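# Pour five steel balls from tube into cup

## Task

A tube standing in a holder contains a line of fourteen steel balls. Tip exactly five of them out into the cup, then return the tube upright to its holder with the other nine still inside.

## Robot and tools

Robot: two arms, left_arm and right_arm, each ending in a five-finger hand (left_arm has a left hand, the mirror of the right). In the scene frame the origin sits on the table top between the arm bases, z = 0 is the table surface and +z is up. left_arm's base is on the +y side at about (-0.039, +0.567, 0) m, right_arm's at about (-0.030, -0.517, 0) m. Image sides do not match the arm names.

Hand point: a point fixed to the palm, about 0.05 m in front of it and 0.15 m out from the wrist face. Its +z runs along the straight fingers, +y points out of the palm, +x runs across the palm away from the thumb (toward the thumb on the left hand). Straight fingertips reach 0.06 to 0.07 m past the point. A bracket on the little-finger side of the wrist sticks out and can strike things; with the fingers level the wrist may hang below the point and touch the table first.

Row layout (used by execute_actions and move): one flat list of 28 numbers covering both arms, each in [-1, 1], even if one arm is idle. Order: left_arm dx, dy, dz, rx, ry, rz; left hand little, ring, middle, index, thumb_bend, thumb_turn, force_limit, speed; then the same 14 for right_arm. The six pose numbers are offsets, not poses: measured along the scene frame axes from that arm's Hand target at the start of the action or move, with rotation about the Hand target's position. 1.0 equals 0.6 m for dx/dy/dz and 180 degrees for rx/ry/rz, which together form one rotation vector. All zeros re-requests the current Hand target. Finger targets: -1 open/straight, +1 closed/curled; thumb_turn -1 beside the palm, +1 opposite the fingers. force_limit maps -1..+1 to about 0..10 N at the fingertip (0..15 N for the two thumb motors); speed rises linearly from near zero at -1 to full at +0.48 and stays full above. The hand has no 'no change' value: to keep a hand as is, resend the eight numbers of its last executed row (at a scene's start, its hand_measured plus hand_force_limit and hand_speed). With the thumb turned in, the hand grips objects roughly 0.035 to 0.065 m thick, handles down to 0.025 m. Close at speed -0.94 or lower for a gentle grip.

execute_actions(actions, cameras): actions is a list of actions, each a table of up to 15 rows, one row per 1/30 s step; a short table repeats its last row. Every row counts from the action's start pose, not from the previous row. Each action lasts 0.5 s. An empty actions list returns camera images and the full state.

move(target, speed, blend, stop_force, zero, blocking, cameras): drives each hand point in a straight line toward target, one 28-number row or a list of up to 15 rows, all offsets from the same Hand targets. speed is in m/s (0.002 to 3.6, default 0.25; turning up to twice that in rad/s), one value or one per target. blend in m rounds corners in a list. stop_force in N (3 to 120) ends an arm's path when its wrist sensor feels that much push against the motion; it is unreliable for turning hands and needs slow motion. zero (default true) rezeroes before the move. blocking=false returns early and cannot go with stop_force. Moves do not avoid obstacles or the other arm; avoid paths passing near an arm's own base.

wait(seconds 0 to 10): lets time pass holding commands. stop: brakes a running move. zoom_image(camera, region [x0, y0, x1, y1] pixels, max 504x504): closer look at the newest image of cam_high, cam_low, cam_left_wrist or cam_right_wrist (each 672x504). show_instructions: shows reference images. zero_wrist_force(arm): rezeroes that arm's wrist sensor. finished_scene(scene): ends the current scene; the goal must persist without the robot.

Results: per arm, end_effector_position (m) and end_effector_quat_wxyz in the scene frame, velocities, Hand target (last commanded pose after clipping; next offsets count from it), joint positions and torques, Wrist force/torque in the hand's own axes, hand_measured, hand_stopped_by (moving, target, force, stalled, fault), hand_load_n (positive when a finger is pushed open; a lost grip shows as near 0), hand_force_limit, hand_speed. A move adds a 'move:' line: done, off_target, moving, held or fault, plus limits such as paced or held. Commanded orientation is clipped to within 32 degrees of the measured one per step, and an arm often stops a little short; send the remainder as an offset.

Avoid: dropping the tube or spilling balls, anything leaving the table, fast impacts, targets beyond firm contact (fault stops at 150 N or joint limits; wrist joints 24.6 N m), contact between the arms or one hand closing on the other, and overheating from long stretched holds. Pour slowly with a small tilt and count balls in the images.

Each tool is called after ">>>" as a command line: name --argument value for each argument, lists and objects as JSON in quotes; but a table of rows of numbers goes row by row, as --pt "numbers of a row", without its own name.

Reference images:

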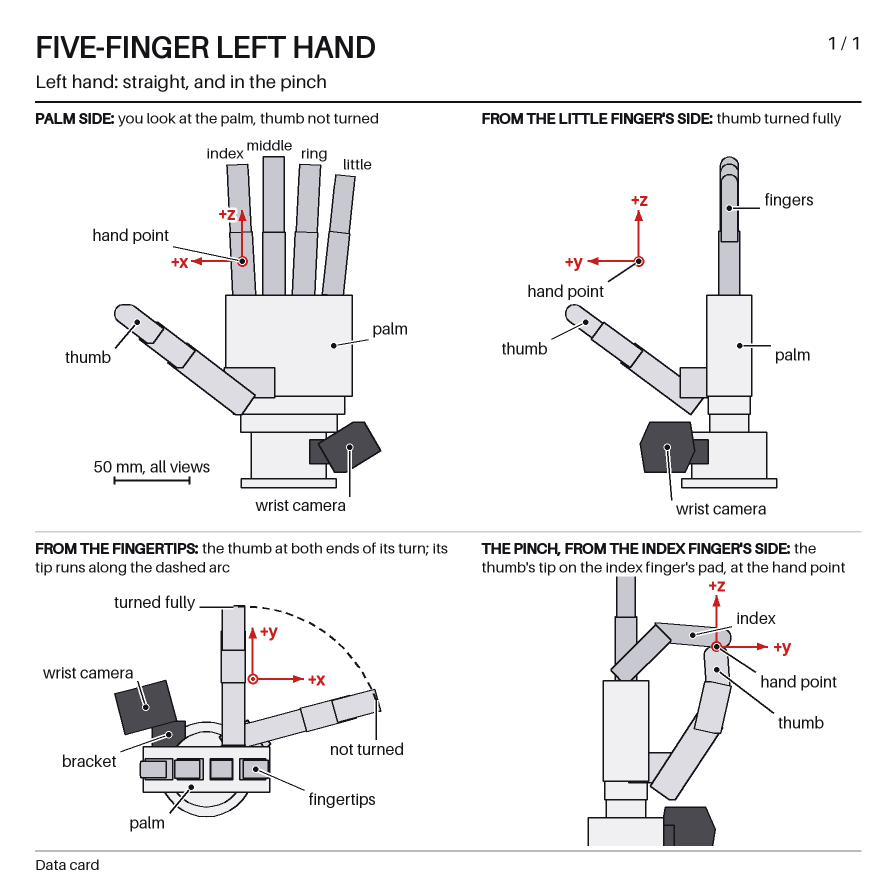

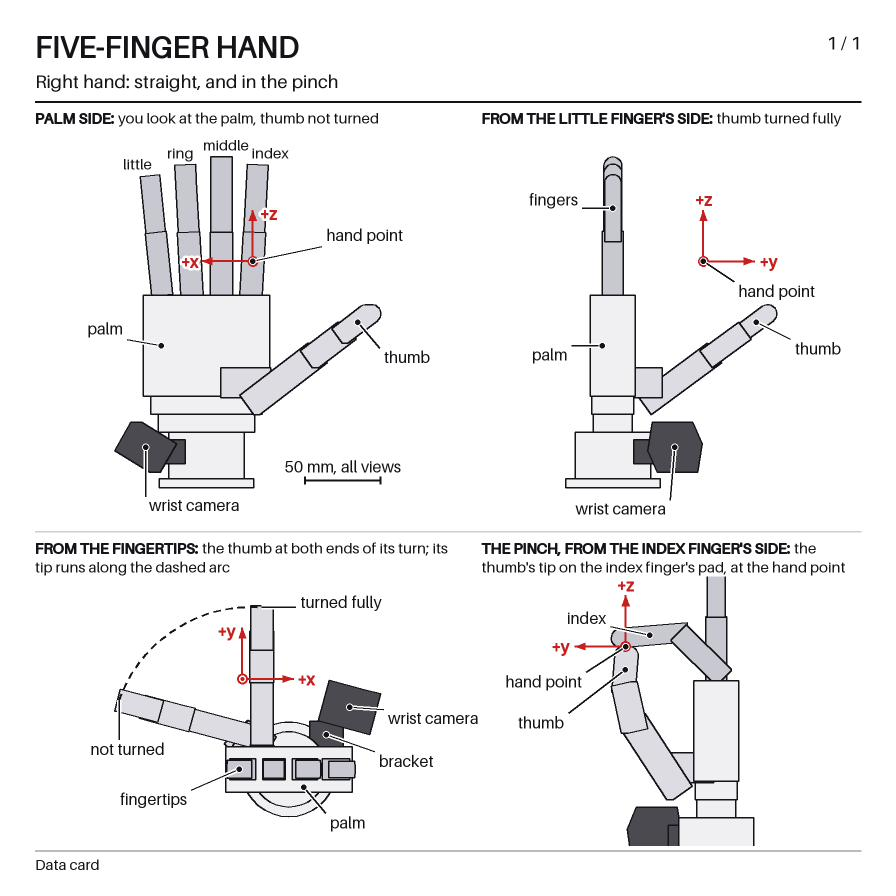

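## Session

>>> execute_actions --actions '[]'

Scene clock: 0.00 s.
left_arm: end_effector_position=(+0.0754, +0.3042, +0.4734) hand_measured=(-1.000, -1.000, -1.000, -1.000, -1.000, -1.000) hand_load_n=(+0.0, +0.0, +0.0, +0.5, +0.0, +0.0) hand_stopped_by=(target, target, target, target, target, target) hand_force_limit=0.00 hand_speed=-0.80 end_effector_quat_wxyz=(+0.002, +0.942, -0.334, -0.009) | right_arm: end_effector_position=(+0.0972, -0.2580, +0.4698) hand_measured=(-1.000, -1.000, -1.000, -1.000, -1.000, -1.000) hand_load_n=(+0.0, +0.0, +0.0, +0.0, +0.0, +0.0) hand_stopped_by=(target, target, target, target, target, target) hand_force_limit=0.00 hand_speed=-0.80 end_effector_quat_wxyz=(-0.033, -0.337, +0.941, +0.002)
Joint positions: left_arm=[4.315 -1.406 -1.37 1.188 -1.566 1.868] | right_arm=[-1.177 -1.702 1.366 1.972 1.567 -1.914]
Joint velocities: within noise
Joint torques (N m): no reading
Wrist force (N): no reading
Wrist torque (N m): no reading
Wrist force, peak (N): no reading
Hand target: left_arm +0.0754, +0.3042, +0.4734; +0.002, +0.942, -0.334, -0.009 | right_arm +0.0972, -0.2580, +0.4698; -0.033, -0.337, +0.941, +0.002

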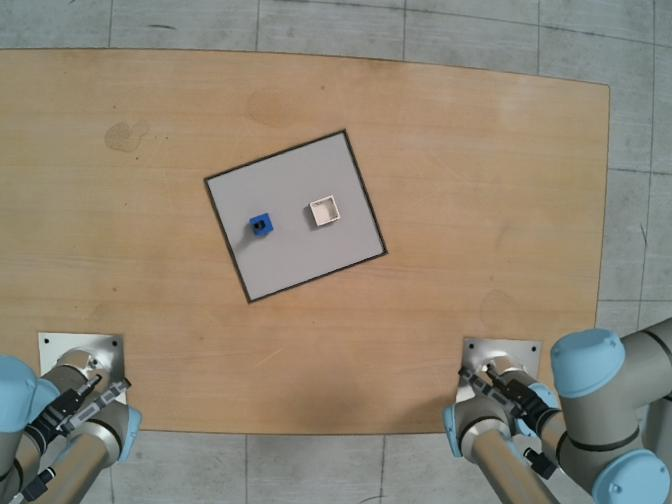

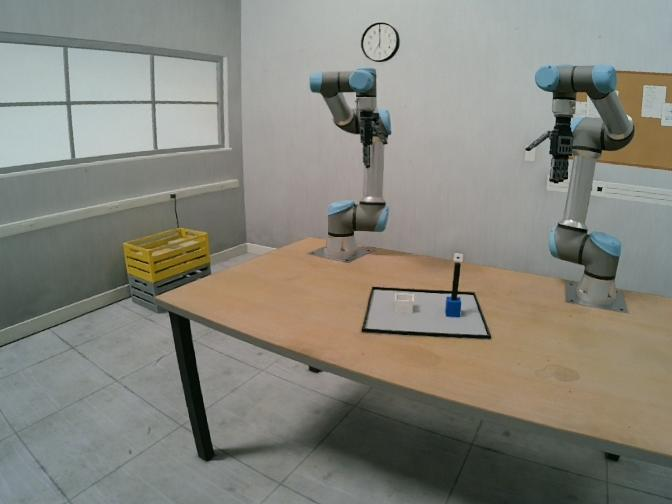

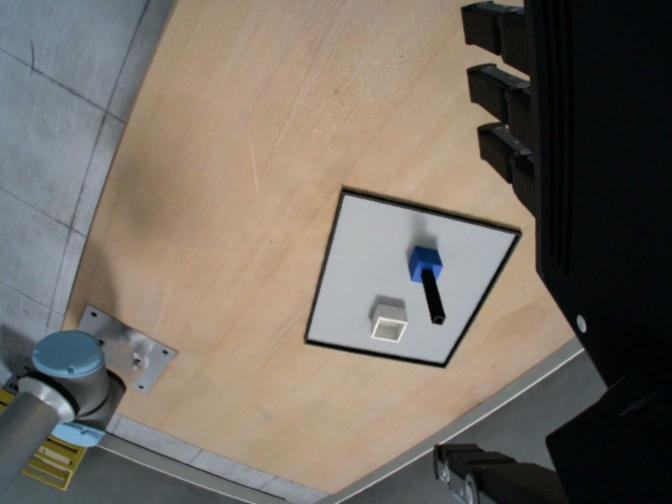

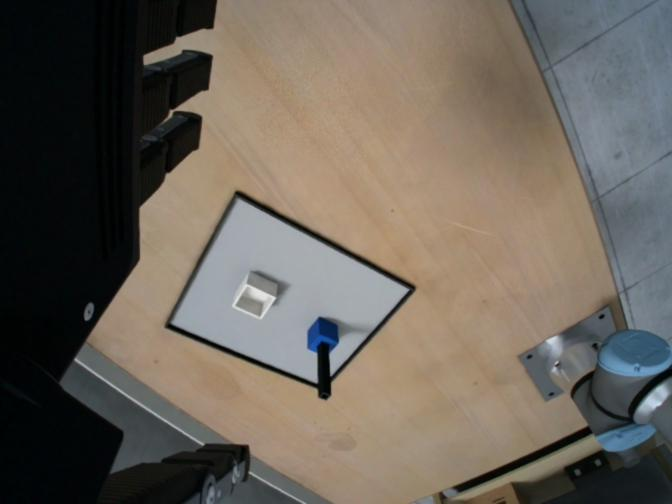

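>>> zoom_image --camera "cam_high" --region '[200, 120, 400, 310]'

>>> zoom_image --camera "cam_low" --region '[350, 240, 500, 350]'

>>> zoom_image --camera "cam_left_wrist" --region '[340, 220, 480, 370]'

>>> zoom_image --camera "cam_right_wrist" --region '[210, 250, 370, 410]'

Scaled by 2.520 from the camera's 672x504 image, which has a finer 960x720 frame.

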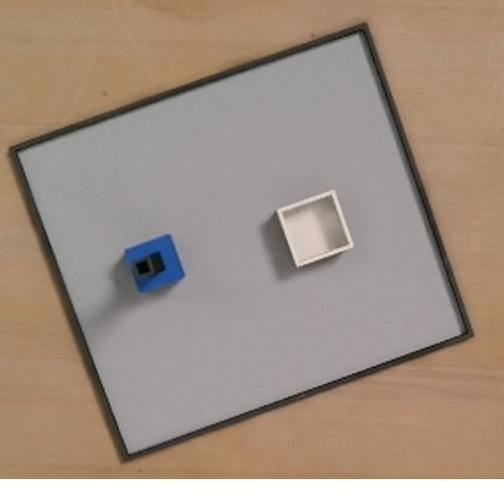

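Scaled by 3.360 from the camera's 672x504 image, which has a finer 960x720 frame.

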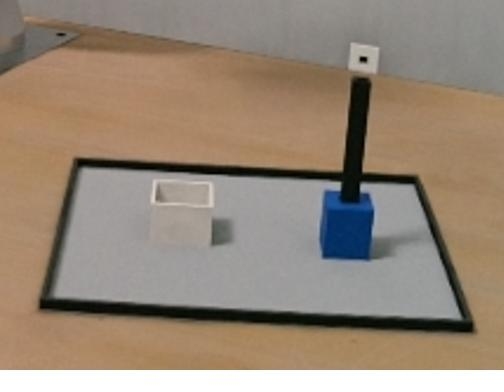

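Scaled by 3.360 from the camera's 672x504 image, which has a finer 960x720 frame.

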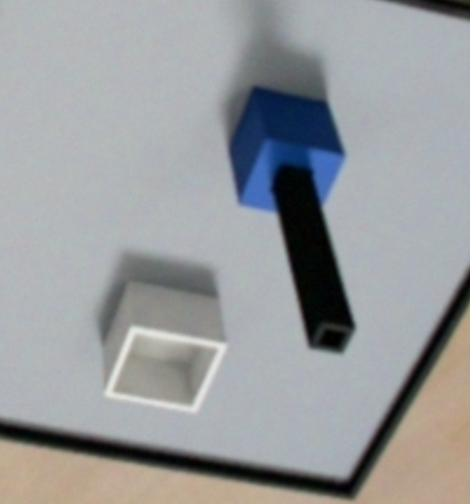

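Scaled by 3.150 from the camera's 672x504 image, which has a finer 960x720 frame.

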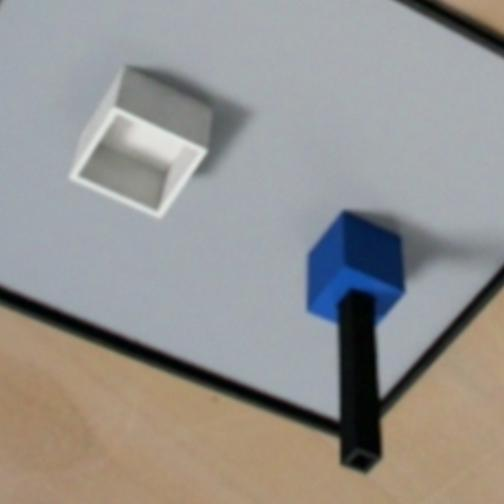

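>>> zoom_image --camera "cam_high" --region '[20, 310, 160, 430]'

>>> zoom_image --camera "cam_high" --region '[440, 320, 580, 440]'

>>> zoom_image --camera "cam_low" --region '[290, 190, 410, 280]'

>>> zoom_image --camera "cam_low" --region '[540, 220, 660, 320]'

Scaled by 3.600 from the camera's 672x504 image, which has a finer 960x720 frame.

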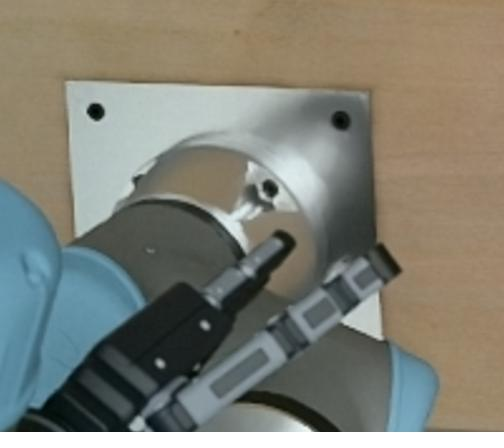

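Scaled by 3.600 from the camera's 672x504 image, which has a finer 960x720 frame.

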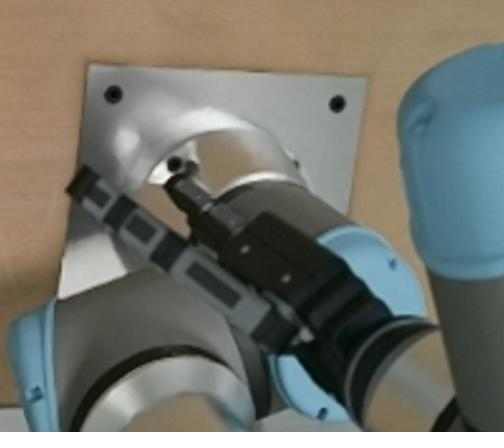

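Scaled by 4.200 from the camera's 672x504 image, which has a finer 960x720 frame.

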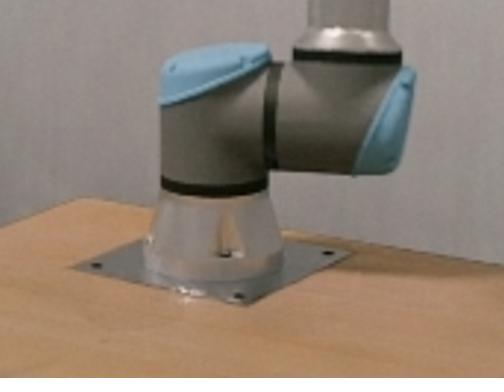

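Scaled by 4.200 from the camera's 672x504 image, which has a finer 960x720 frame.

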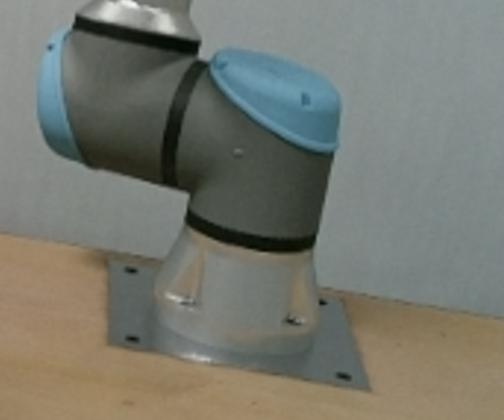

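>>> move --target '[0.334, -0.352, -0.122, 0, 0, 0.8, -1, -1, -1, -1, -1, 1, -0.5, 0.2, 0, 0, 0, 0, 0, 0, -1, -1, -1, -1, -1, -1, 0, -0.8]' --speed 0.4 --cameras '["all"]'

Scene clock: 175.53 s.
left_arm: end_effector_position=(+0.2752, +0.0943, +0.3993) hand_measured=(-1.000, -1.000, -1.000, -1.000, -1.000, +1.000) hand_load_n=(+0.0, +0.0, +0.0, +0.0, +0.0, +0.0) hand_stopped_by=(target, target, target, target, target, target) hand_force_limit=-0.50 hand_speed=0.20 end_effector_quat_wxyz=(+0.024, +0.613, +0.789, -0.005) end_effector_velocity=(+0.000, +0.001, +0.001) end_effector_angular_velocity=(+0.002, +0.001, +0.003) | right_arm: end_effector_position=(+0.0972, -0.2580, +0.4698) hand_measured=(-1.000, -1.000, -1.000, -1.000, -1.000, -1.000) hand_load_n=(+0.0, +0.0, +0.0, +0.0, +0.0, +0.0) hand_stopped_by=(target, target, target, target, target, target) hand_force_limit=0.00 hand_speed=-0.80 end_effector_quat_wxyz=(-0.033, -0.337, +0.941, +0.002)
Joint positions: left_arm=[3.83 -2.479 -0.035 0.992 -1.571 -1.118] | right_arm=[-1.177 -1.702 1.366 1.972 1.567 -1.914]
Joint velocities: left_arm=[0 -0.001 0.004 -0.005 -0.001 -0.003] | right_arm=[within noise]
Joint torques (N m): left_arm=[13.27 42.38 22.86 -3.88 1.6 -1.06] | right_arm=[-0.8 -12.69 -18.16 2.37 -0.06 0]
Wrist force (N): left_arm=[0.0 -0.2 0.0] | right_arm=[0.3 -0.1 0.0]
Wrist torque (N m): left_arm=[0.00 0.02 0.00] | right_arm=[0.00 -0.04 0.02]
Wrist force, peak (N): left_arm=[-0.9 0.3 0.7] | right_arm=[-0.1 -0.3 0.4]
Hand target: left_arm +0.2758, +0.0930, +0.4002; +0.009, +0.609, +0.793, -0.001 | right_arm +0.0972, -0.2580, +0.4698; -0.033, -0.337, +0.941, +0.002
Off the commanded pose: left_arm 0.002 m, 2 deg | right_arm 0.000 m, 0 deg.
elbow stopped short (left arm): the move would have taken joint 3 (elbow) straighter than the controller allows.
move: done
camera_calibration:
cam_left_wrist: T_world_to_cam=[[-0.998276, 0.0189709, -0.055552, 0.30106], [-0.0129106, 0.852214, 0.523034, -0.28887], [0.0572647, 0.522849, -0.850499, 0.390173], [0, 0, 0, 1]] pos_world=[0.274469, 0.0364655, 0.499655]

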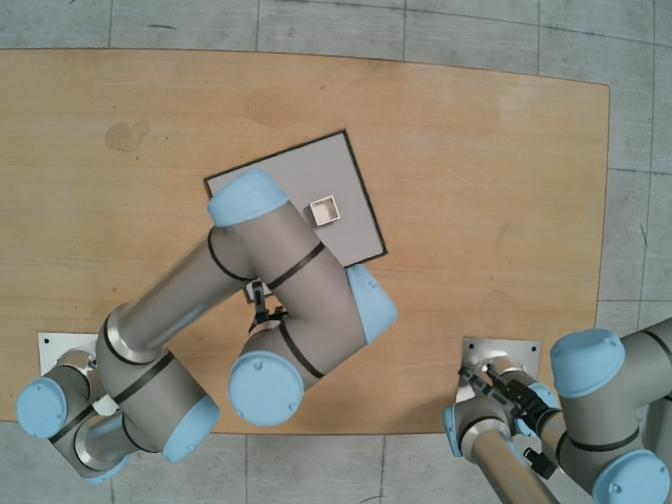

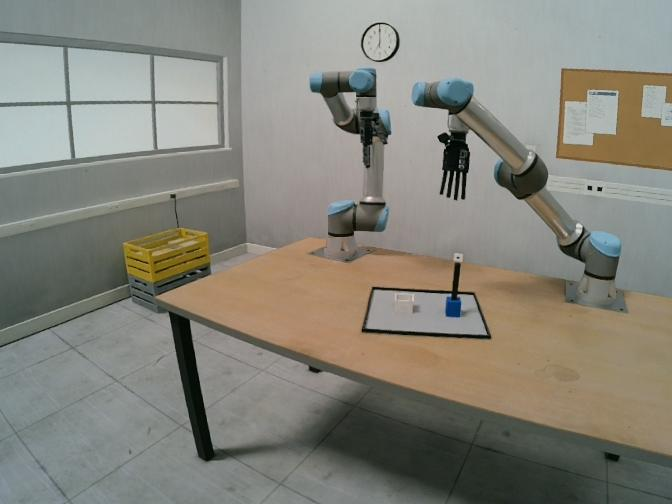

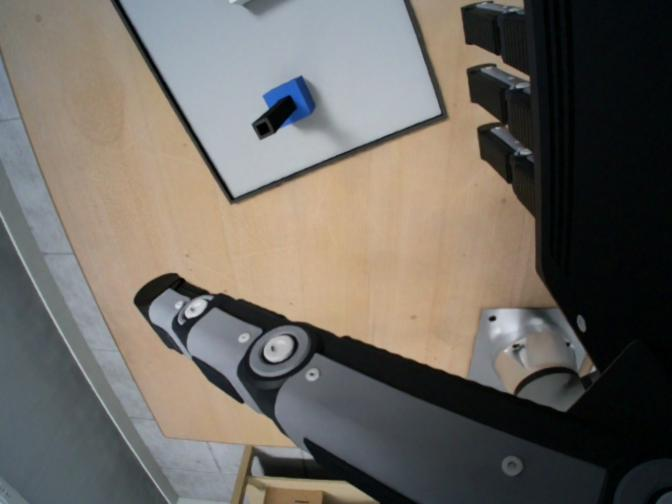

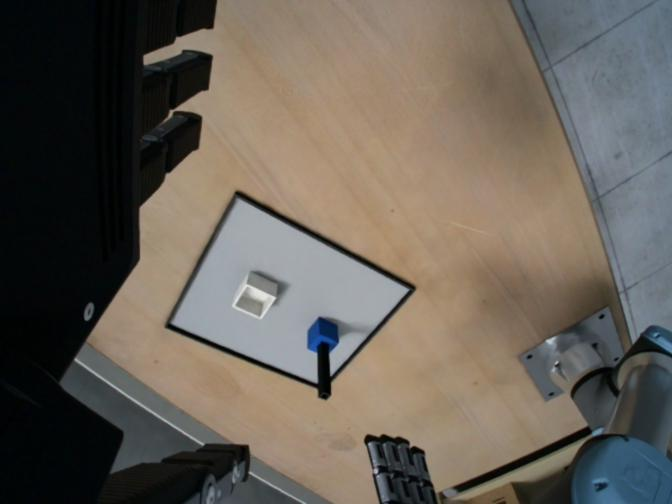

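>>> zoom_image --camera "cam_left_wrist" --region '[230, 60, 340, 160]'

Scaled by 4.582 from the camera's 672x504 image, which has a finer 960x720 frame.

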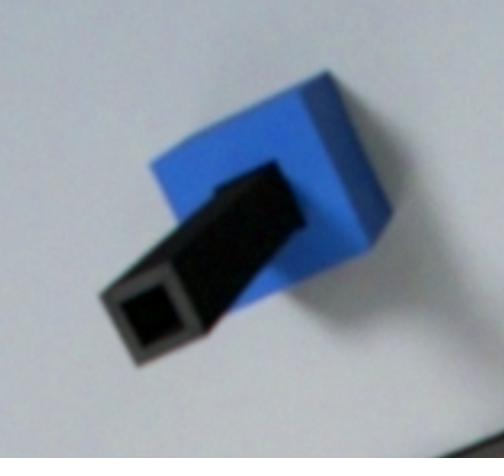

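>>> move --target '[0.0053, -0.0217, -0.117, -0.4737, -0.1608, 0.0327, -1, -1, -1, -1, -1, 1, -0.5, 0.2, 0, 0, 0, 0, 0, 0, -1, -1, -1, -1, -1, -1, 0, -0.8]' --speed 0.3 --cameras '["all"]'

Scene clock: 213.07 s.
left_arm: end_effector_position=(+0.2791, +0.0800, +0.3301) hand_measured=(-1.000, -1.000, -1.000, -1.000, -1.000, +1.000) hand_load_n=(+0.0, +0.0, +0.0, +0.0, +0.0, +0.0) hand_stopped_by=(target, target, target, target, target, target) hand_force_limit=-0.50 hand_speed=0.20 end_effector_quat_wxyz=(+0.595, +0.387, +0.585, -0.393) end_effector_velocity=(+0.000, +0.000, +0.000) end_effector_angular_velocity=(-0.002, -0.003, +0.000) | right_arm: end_effector_position=(+0.0972, -0.2580, +0.4698) hand_measured=(-1.000, -1.000, -1.000, -1.000, -1.000, -1.000) hand_load_n=(+0.0, +0.0, +0.0, +0.0, +0.0, +0.0) hand_stopped_by=(target, target, target, target, target, target) hand_force_limit=0.00 hand_speed=-0.80 end_effector_quat_wxyz=(-0.033, -0.337, +0.941, +0.002)
Joint positions: left_arm=[4.082 -1.386 -2.076 3.481 -1.019 -1.58] | right_arm=[-1.177 -1.702 1.366 1.972 1.567 -1.914]
Joint velocities: left_arm=[-0.001 -0.001 -0.001 0.006 -0.001 0] | right_arm=[within noise]
Joint torques (N m): left_arm=[-11.15 5.07 17.26 2.81 1.63 -0.46] | right_arm=[-0.44 -13.14 -18.58 2.56 -0.04 0.12]
Wrist force (N): left_arm=[0.5 0.5 2.4] | right_arm=[0.0 0.0 0.0]
Wrist torque (N m): left_arm=[-0.01 -0.15 0.10] | right_arm=[0.01 0.00 0.00]
Wrist force, peak (N): left_arm=[1.0 0.6 2.5] | right_arm=[0.3 0.3 0.2]
Hand target: left_arm +0.2790, +0.0800, +0.3300; +0.595, +0.387, +0.585, -0.393 | right_arm +0.0972, -0.2580, +0.4698; -0.033, -0.337, +0.941, +0.002
Off the commanded pose: left_arm 0.000 m, 0 deg | right_arm 0.000 m, 0 deg.
move: done
camera_calibration:
cam_left_wrist: T_world_to_cam=[[-0.875538, -0.402496, -0.267265, 0.370723], [-0.0186538, 0.58092, -0.813747, 0.224149], [0.48279, -0.707481, -0.516125, 0.207975], [0, 0, 0, 1]] pos_world=[0.228355, 0.166141, 0.388823]

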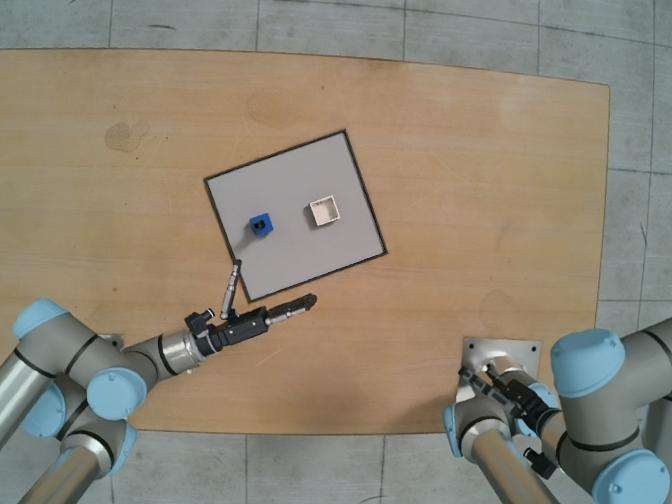

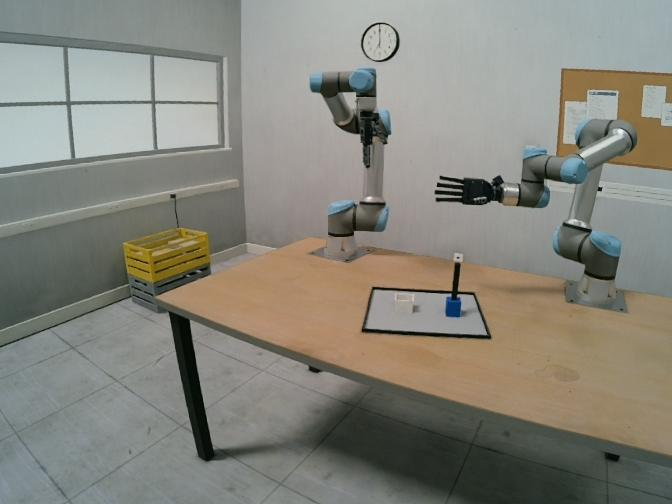

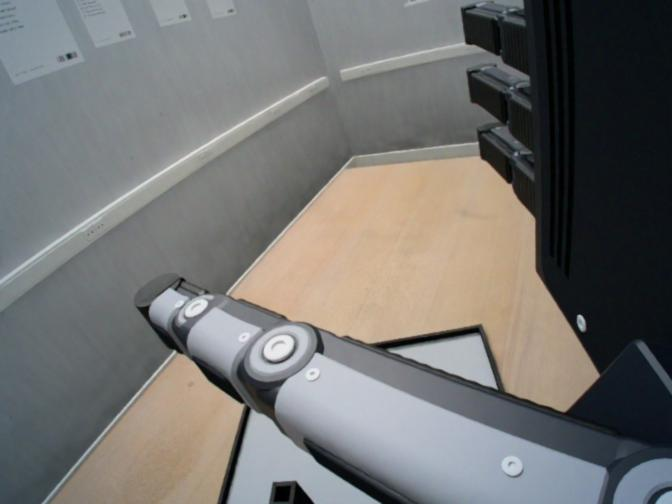

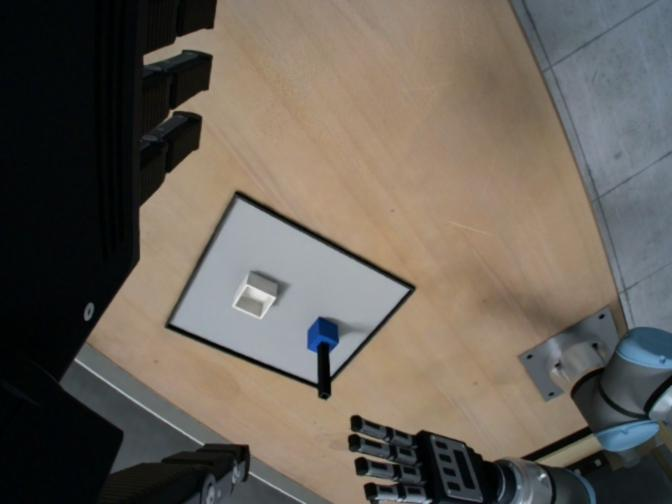

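>>> move --target '[0, 0, -0.3833, 0, 0, 0, -1, -1, -1, -1, -1, 1, -0.5, 0.2, 0, 0, 0, 0, 0, 0, -1, -1, -1, -1, -1, -1, 0, -0.8]' --speed 0.25 --cameras '["all"]'

Scene clock: 223.37 s.
left_arm: end_effector_position=(+0.2790, +0.0800, +0.1001) hand_measured=(-1.000, -1.000, -1.000, -1.000, -1.000, +1.000) hand_load_n=(+0.0, +0.0, +0.0, +0.0, +0.0, +0.5) hand_stopped_by=(target, target, target, target, target, target) hand_force_limit=-0.50 hand_speed=0.20 end_effector_quat_wxyz=(+0.595, +0.387, +0.585, -0.393) | right_arm: end_effector_position=(+0.0972, -0.2580, +0.4698) hand_measured=(-1.000, -1.000, -1.000, -1.000, -1.000, -1.000) hand_load_n=(+0.0, +0.0, +0.0, +0.0, +0.0, +0.0) hand_stopped_by=(target, target, target, target, target, target) hand_force_limit=0.00 hand_speed=-0.80 end_effector_quat_wxyz=(-0.033, -0.337, +0.941, +0.002)
Joint positions: left_arm=[4.082 -1.833 -2.391 4.243 -1.019 -1.58] | right_arm=[-1.177 -1.702 1.366 1.972 1.567 -1.914]
Joint torques (N m): left_arm=[-10.51 15.3 12.52 2.94 -1.86 -0.21] | right_arm=[-0.31 -13.81 -18.07 2.62 0.02 0.05]
Wrist force (N): left_arm=[0.5 0.9 2.7] | right_arm=[0.2 0.0 -0.1]
Wrist torque (N m): left_arm=[0.01 -0.15 0.20] | right_arm=[0.02 -0.03 0.00]
Wrist force, peak (N): left_arm=[2.1 0.7 2.5] | right_arm=[0.3 -0.4 -0.1]
Hand target: left_arm +0.2790, +0.0800, +0.1001; +0.595, +0.387, +0.585, -0.393 | right_arm +0.0972, -0.2580, +0.4698; -0.033, -0.337, +0.941, +0.002
Off the commanded pose: left_arm 0.000 m, 0 deg | right_arm 0.000 m, 0 deg.
move: done
camera_calibration:
cam_left_wrist: T_world_to_cam=[[-0.875637, -0.402469, -0.26698, 0.309198], [-0.0188141, 0.580794, -0.813833, 0.0369767], [0.482603, -0.7076, -0.516137, 0.089279], [0, 0, 0, 1]] pos_world=[0.228354, 0.16614, 0.158723]

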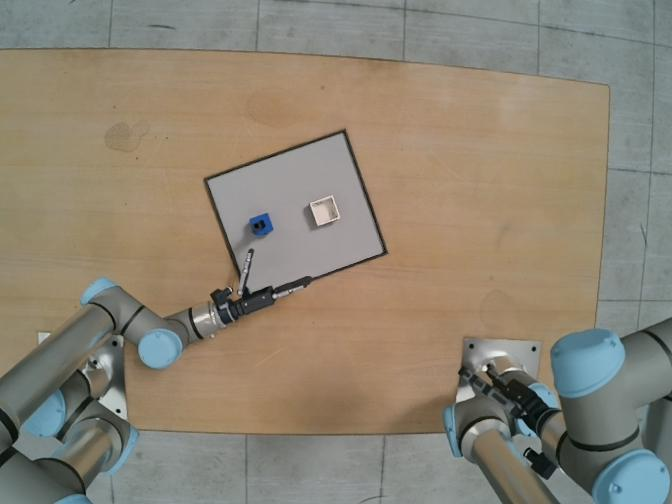

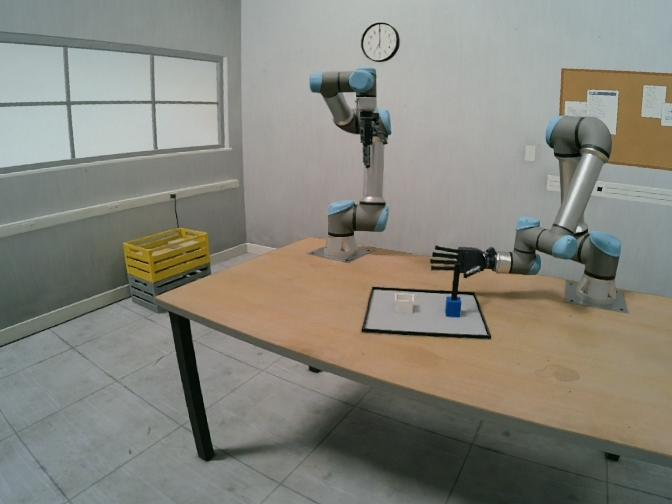

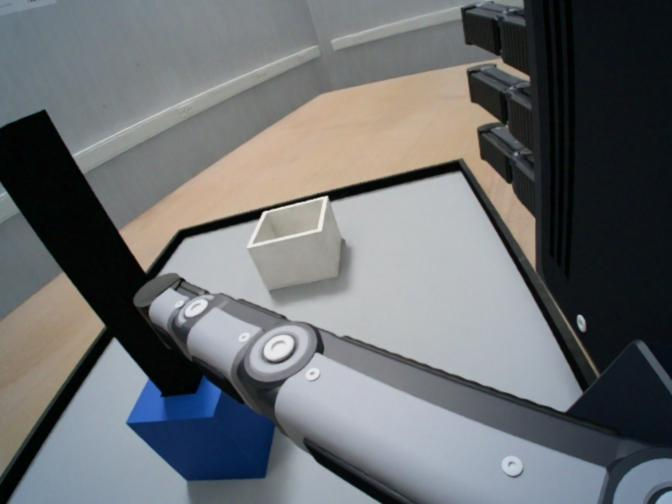

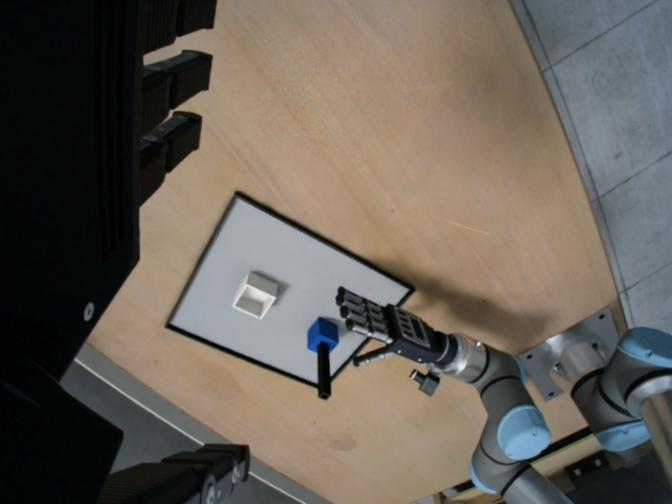

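>>> zoom_image --camera "cam_left_wrist" --region '[0, 90, 300, 490]'

Scaled by 1.260 from the camera's 672x504 image, which has a finer 960x720 frame.

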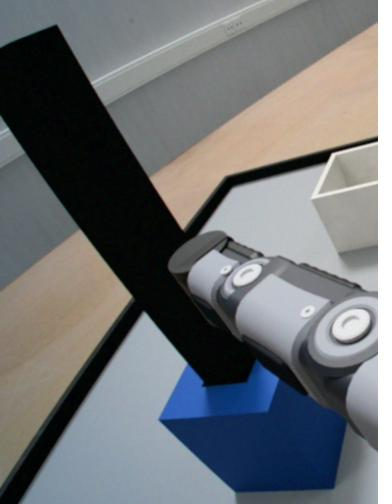

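>>> move --target '[0.14, 0.0668, 0, 0, 0, 0, -1, -1, -1, -1, -1, 1, -0.5, 0.2, 0, 0, 0, 0, 0, 0, -1, -1, -1, -1, -1, -1, 0, -0.8]' --speed 0.12 --stop_force 4 --cameras '["cam_high", "cam_left_wrist", "cam_low"]'

Scene clock: 251.87 s.
left_arm: end_effector_position=(+0.3630, +0.1201, +0.1001) hand_measured=(-1.000, -1.000, -1.000, -1.000, -1.000, +1.000) hand_load_n=(+0.0, +0.0, +0.0, +0.0, +0.0, +0.0) hand_stopped_by=(target, target, target, target, target, target) hand_force_limit=-0.50 hand_speed=0.20 end_effector_quat_wxyz=(+0.595, +0.387, +0.585, -0.393) | right_arm: end_effector_position=(+0.0972, -0.2580, +0.4698) hand_measured=(-1.000, -1.000, -1.000, -1.000, -1.000, -1.000) hand_load_n=(+0.0, +0.0, +0.0, +0.0, +0.0, +0.0) hand_stopped_by=(target, target, target, target, target, target) hand_force_limit=0.00 hand_speed=-0.80 end_effector_quat_wxyz=(-0.033, -0.337, +0.941, +0.002)
Joint positions: left_arm=[4.327 -1.869 -2.333 4.225 -0.774 -1.586] | right_arm=[-1.177 -1.702 1.366 1.972 1.567 -1.914]
Joint torques (N m): left_arm=[1 32.28 6.1 2.89 1.23 0.46] | right_arm=[-0.96 -12.83 -18.1 2.6 0.06 0.11]
Wrist force (N): left_arm=[0.5 0.6 2.4] | right_arm=[-0.4 0.1 0.3]
Wrist torque (N m): left_arm=[0.00 -0.15 0.22] | right_arm=[-0.01 0.05 -0.02]
Wrist force, peak (N): left_arm=[0.5 1.8 2.8] | right_arm=[0.1 0.1 0.5]
Hand target: left_arm +0.3630, +0.1201, +0.1001; +0.595, +0.387, +0.585, -0.393 | right_arm +0.0972, -0.2580, +0.4698; -0.033, -0.337, +0.941, +0.002
Off the commanded pose: left_arm 0.000 m, 0 deg | right_arm 0.000 m, 0 deg.
move: done
camera_calibration:
cam_left_wrist: T_world_to_cam=[[-0.87564, -0.402395, -0.267083, 0.398892], [-0.0187031, 0.580846, -0.813799, 0.0152166], [0.482603, -0.707599, -0.516138, 0.0771152], [0, 0, 0, 1]] pos_world=[0.312354, 0.20624, 0.158723]
Images, in order (width x height): cam_high 672x504, cam_low 672x504, cam_left_wrist 672x504.

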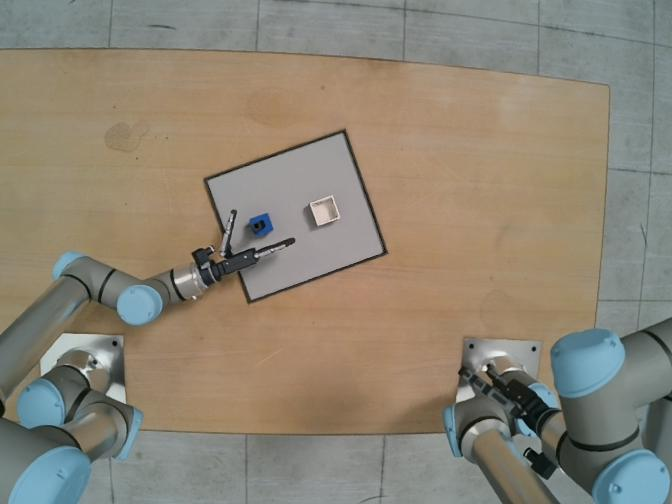

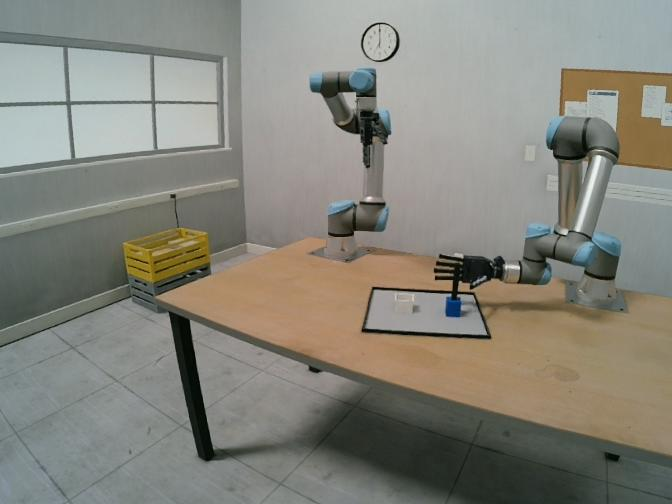

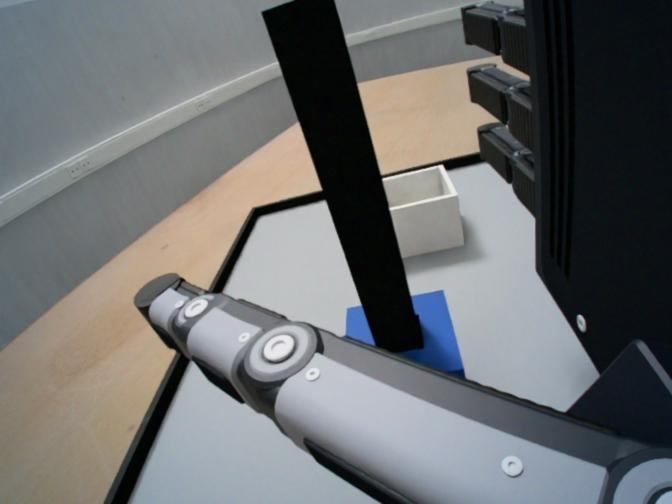

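>>> move --target '[0, 0, 0, 0, 0, 0, -1, -1, -0.3, -0.3, -0.4, 1, -0.6, -0.6, 0, 0, 0, 0, 0, 0, -1, -1, -1, -1, -1, -1, 0, -0.8]' --cameras '["cam_low", "cam_left_wrist"]'

Scene clock: 262.63 s.
left_arm: end_effector_position=(+0.3630, +0.1201, +0.1001) hand_measured=(-1.000, -1.000, -0.300, -0.300, -0.400, +1.000) hand_load_n=(+0.0, +0.0, +0.0, +0.0, +0.0, +0.0) hand_stopped_by=(target, target, target, target, target, target) hand_force_limit=-0.60 hand_speed=-0.60 end_effector_quat_wxyz=(+0.595, +0.387, +0.585, -0.393) | right_arm: end_effector_position=(+0.0972, -0.2580, +0.4698) hand_measured=(-1.000, -1.000, -1.000, -1.000, -1.000, -1.000) hand_load_n=(+0.0, +0.0, -0.5, +0.0, +0.0, +0.0) hand_stopped_by=(target, target, target, target, target, target) hand_force_limit=0.00 hand_speed=-0.80 end_effector_quat_wxyz=(-0.033, -0.337, +0.941, +0.002)
Joint positions: left_arm=[4.327 -1.869 -2.333 4.225 -0.774 -1.586] | right_arm=[-1.177 -1.702 1.366 1.972 1.567 -1.914]
Joint torques (N m): left_arm=[9.75 31.32 8.17 2.08 1.15 0.31] | right_arm=[-1.01 -12.84 -17.69 2.79 -0.07 0.12]
Wrist force (N): left_arm=[0.6 0.7 2.7] | right_arm=[0.0 0.0 0.0]
Wrist torque (N m): left_arm=[-0.01 -0.14 0.21] | right_arm=[0.01 0.00 0.00]
Wrist force, peak (N): left_arm=[0.7 0.7 2.8] | right_arm=[0.1 0.2 0.5]
Hand target: left_arm +0.3630, +0.1201, +0.1001; +0.595, +0.387, +0.585, -0.393 | right_arm +0.0972, -0.2580, +0.4698; -0.033, -0.337, +0.941, +0.002
Off the commanded pose: left_arm 0.000 m, 0 deg | right_arm 0.000 m, 0 deg.
move: done
camera_calibration:
cam_left_wrist: T_world_to_cam=[[-0.87564, -0.402395, -0.267083, 0.398892], [-0.0187031, 0.580846, -0.813799, 0.0152166], [0.482603, -0.707599, -0.516138, 0.0771152], [0, 0, 0, 1]] pos_world=[0.312354, 0.20624, 0.158723]
Images, in order (width x height): cam_low 672x504, cam_left_wrist 672x504.

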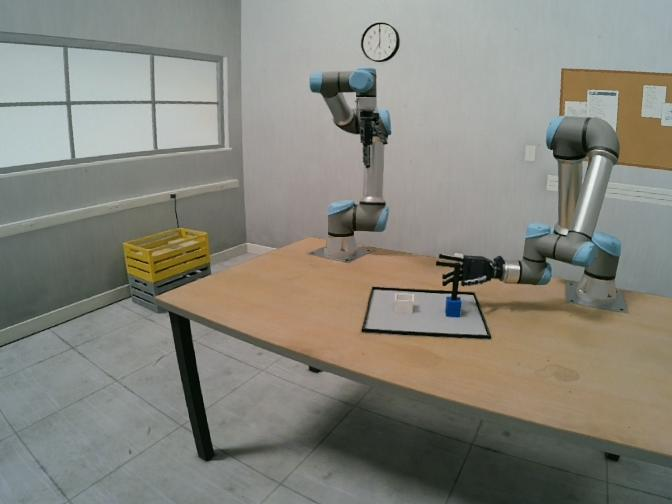

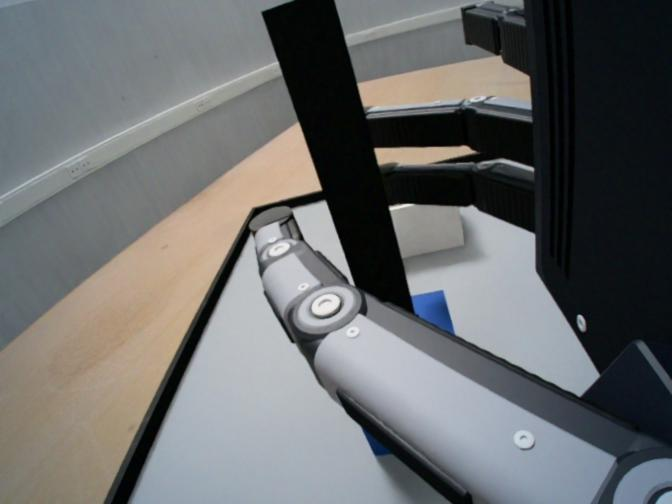

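>>> move --target '[0, 0, 0, 0, 0, 0, -1, -1, -0.1, -0.1, -0.12, 1, -0.8, -0.8, 0, 0, 0, 0, 0, 0, -1, -1, -1, -1, -1, -1, 0, -0.8]' --cameras '["cam_high", "cam_left_wrist"]'

Scene clock: 271.30 s.
left_arm: end_effector_position=(+0.3630, +0.1201, +0.1001) hand_measured=(-1.000, -1.000, -0.100, -0.100, -0.120, +1.000) hand_load_n=(+0.5, +0.0, +0.0, +0.0, +0.0, +0.5) hand_stopped_by=(target, target, target, target, target, target) hand_force_limit=-0.80 hand_speed=-0.80 end_effector_quat_wxyz=(+0.595, +0.387, +0.585, -0.393) | right_arm: end_effector_position=(+0.0972, -0.2580, +0.4698) hand_measured=(-1.000, -1.000, -1.000, -1.000, -1.000, -1.000) hand_load_n=(+0.0, +0.0, +0.0, +0.0, +0.0, +0.0) hand_stopped_by=(target, target, target, target, target, target) hand_force_limit=0.00 hand_speed=-0.80 end_effector_quat_wxyz=(-0.033, -0.337, +0.941, +0.002)
Joint positions: left_arm=[4.327 -1.869 -2.333 4.225 -0.774 -1.586] | right_arm=[-1.177 -1.702 1.366 1.972 1.567 -1.914]
Joint torques (N m): left_arm=[10.4 32.17 15.3 0.56 1.08 0.43] | right_arm=[-0.55 -12.72 -18.14 2.76 -0.01 0.08]
Wrist force (N): left_arm=[0.2 0.7 2.6] | right_arm=[0.1 0.2 0.1]
Wrist torque (N m): left_arm=[0.00 -0.09 0.18] | right_arm=[0.02 -0.02 0.01]
Wrist force, peak (N): left_arm=[0.5 0.5 2.9] | right_arm=[-0.2 -0.5 0.1]
Hand target: left_arm +0.3630, +0.1201, +0.1001; +0.595, +0.387, +0.585, -0.393 | right_arm +0.0972, -0.2580, +0.4698; -0.033, -0.337, +0.941, +0.002
Off the commanded pose: left_arm 0.000 m, 0 deg | right_arm 0.000 m, 0 deg.
move: done
camera_calibration:
cam_left_wrist: T_world_to_cam=[[-0.87564, -0.402395, -0.267083, 0.398892], [-0.0187031, 0.580846, -0.813799, 0.0152166], [0.482603, -0.707599, -0.516138, 0.0771152], [0, 0, 0, 1]] pos_world=[0.312354, 0.20624, 0.158723]
Images, in order (width x height): cam_high 672x504, cam_left_wrist 672x504.

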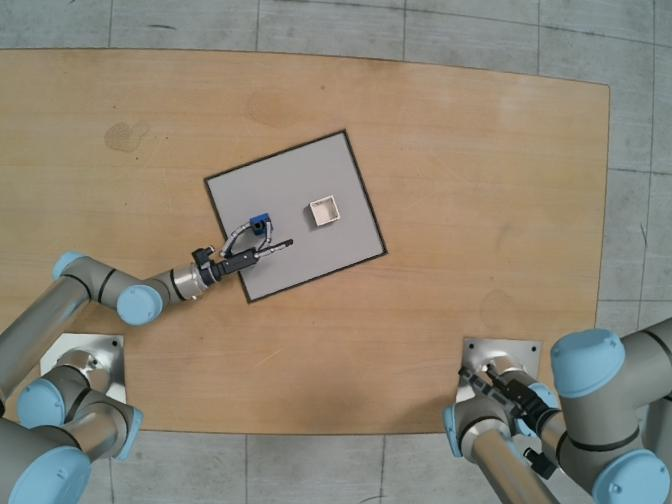

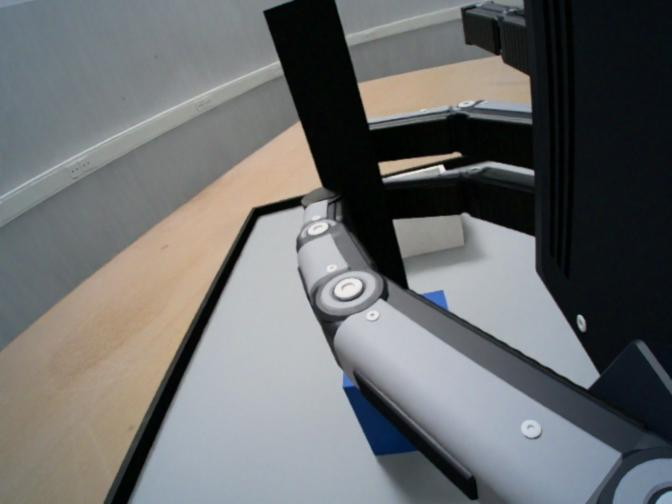

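>>> zoom_image --camera "cam_left_wrist" --region '[260, 90, 460, 290]'

>>> zoom_image --camera "cam_high" --region '[190, 190, 310, 300]'

Scaled by 2.520 from the camera's 672x504 image, which has a finer 960x720 frame.

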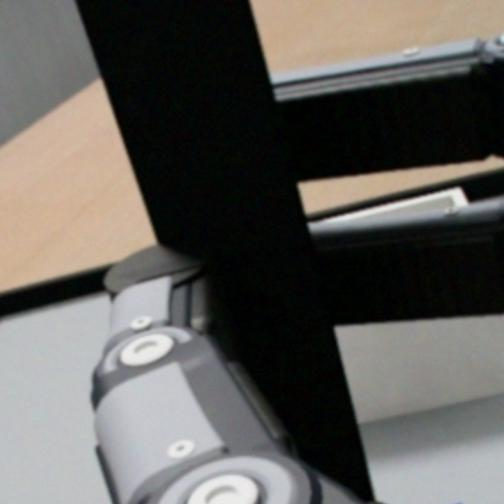

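Scaled by 4.200 from the camera's 672x504 image, which has a finer 960x720 frame.

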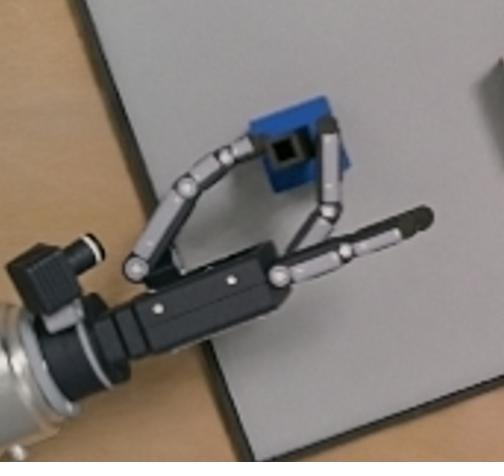

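>>> move --target '[0, 0, 0, 0, 0, 0, -1, -1, 0.3, 0.3, 0.3, 1, -0.6, -0.93, 0, 0, 0, 0, 0, 0, -1, -1, -1, -1, -1, -1, 0, -0.8]' --cameras '["cam_high", "cam_left_wrist"]'

Scene clock: 284.17 s.
left_arm: end_effector_position=(+0.3630, +0.1201, +0.1001) hand_measured=(-1.000, -1.000, -0.028, -0.010, -0.086, +1.000) hand_load_n=(+0.0, +0.0, +0.0, +4.0, +3.5, +0.5) hand_stopped_by=(target, target, force, force, force, target) hand_force_limit=-0.60 hand_speed=-0.93 end_effector_quat_wxyz=(+0.595, +0.387, +0.585, -0.393) | right_arm: end_effector_position=(+0.0972, -0.2580, +0.4698) hand_measured=(-1.000, -1.000, -1.000, -1.000, -1.000, -1.000) hand_load_n=(+0.0, +0.0, +0.0, +0.0, -0.5, +0.0) hand_stopped_by=(target, target, target, target, target, target) hand_force_limit=0.00 hand_speed=-0.80 end_effector_quat_wxyz=(-0.033, -0.337, +0.941, +0.002)
Joint positions: left_arm=[4.327 -1.869 -2.333 4.225 -0.774 -1.586] | right_arm=[-1.177 -1.702 1.366 1.972 1.567 -1.914]
Joint torques (N m): left_arm=[9.8 31.81 19.28 -0.24 1.03 0.37] | right_arm=[-0.5 -12.64 -17.98 2.93 -0.03 0.02]
Wrist force (N): left_arm=[0.3 -0.6 2.4] | right_arm=[0.1 -0.2 -0.1]
Wrist torque (N m): left_arm=[-0.06 -0.17 0.19] | right_arm=[-0.01 -0.01 0.00]
Wrist force, peak (N): left_arm=[0.3 -0.3 3.0] | right_arm=[0.2 -0.4 0.3]
Hand target: left_arm +0.3630, +0.1201, +0.1001; +0.595, +0.387, +0.585, -0.393 | right_arm +0.0972, -0.2580, +0.4698; -0.033, -0.337, +0.941, +0.002
Off the commanded pose: left_arm 0.000 m, 0 deg | right_arm 0.000 m, 0 deg.
move: done
camera_calibration:
cam_left_wrist: T_world_to_cam=[[-0.87564, -0.402395, -0.267083, 0.398892], [-0.0187031, 0.580846, -0.813799, 0.0152166], [0.482603, -0.707599, -0.516138, 0.0771152], [0, 0, 0, 1]] pos_world=[0.312354, 0.20624, 0.158723]
Images, in order (width x height): cam_high 672x504, cam_left_wrist 672x504.

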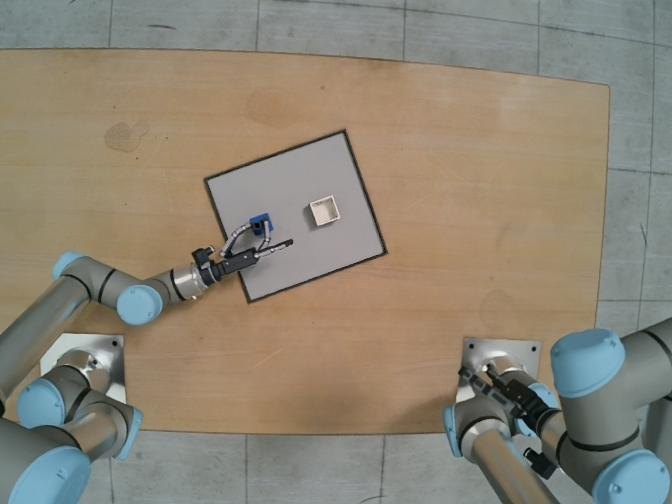

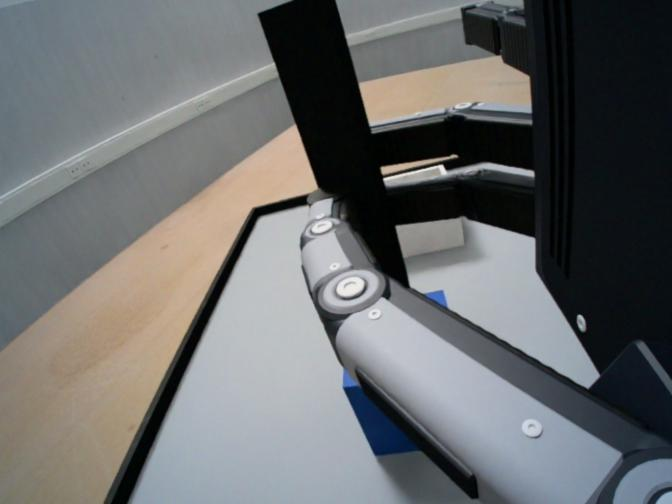

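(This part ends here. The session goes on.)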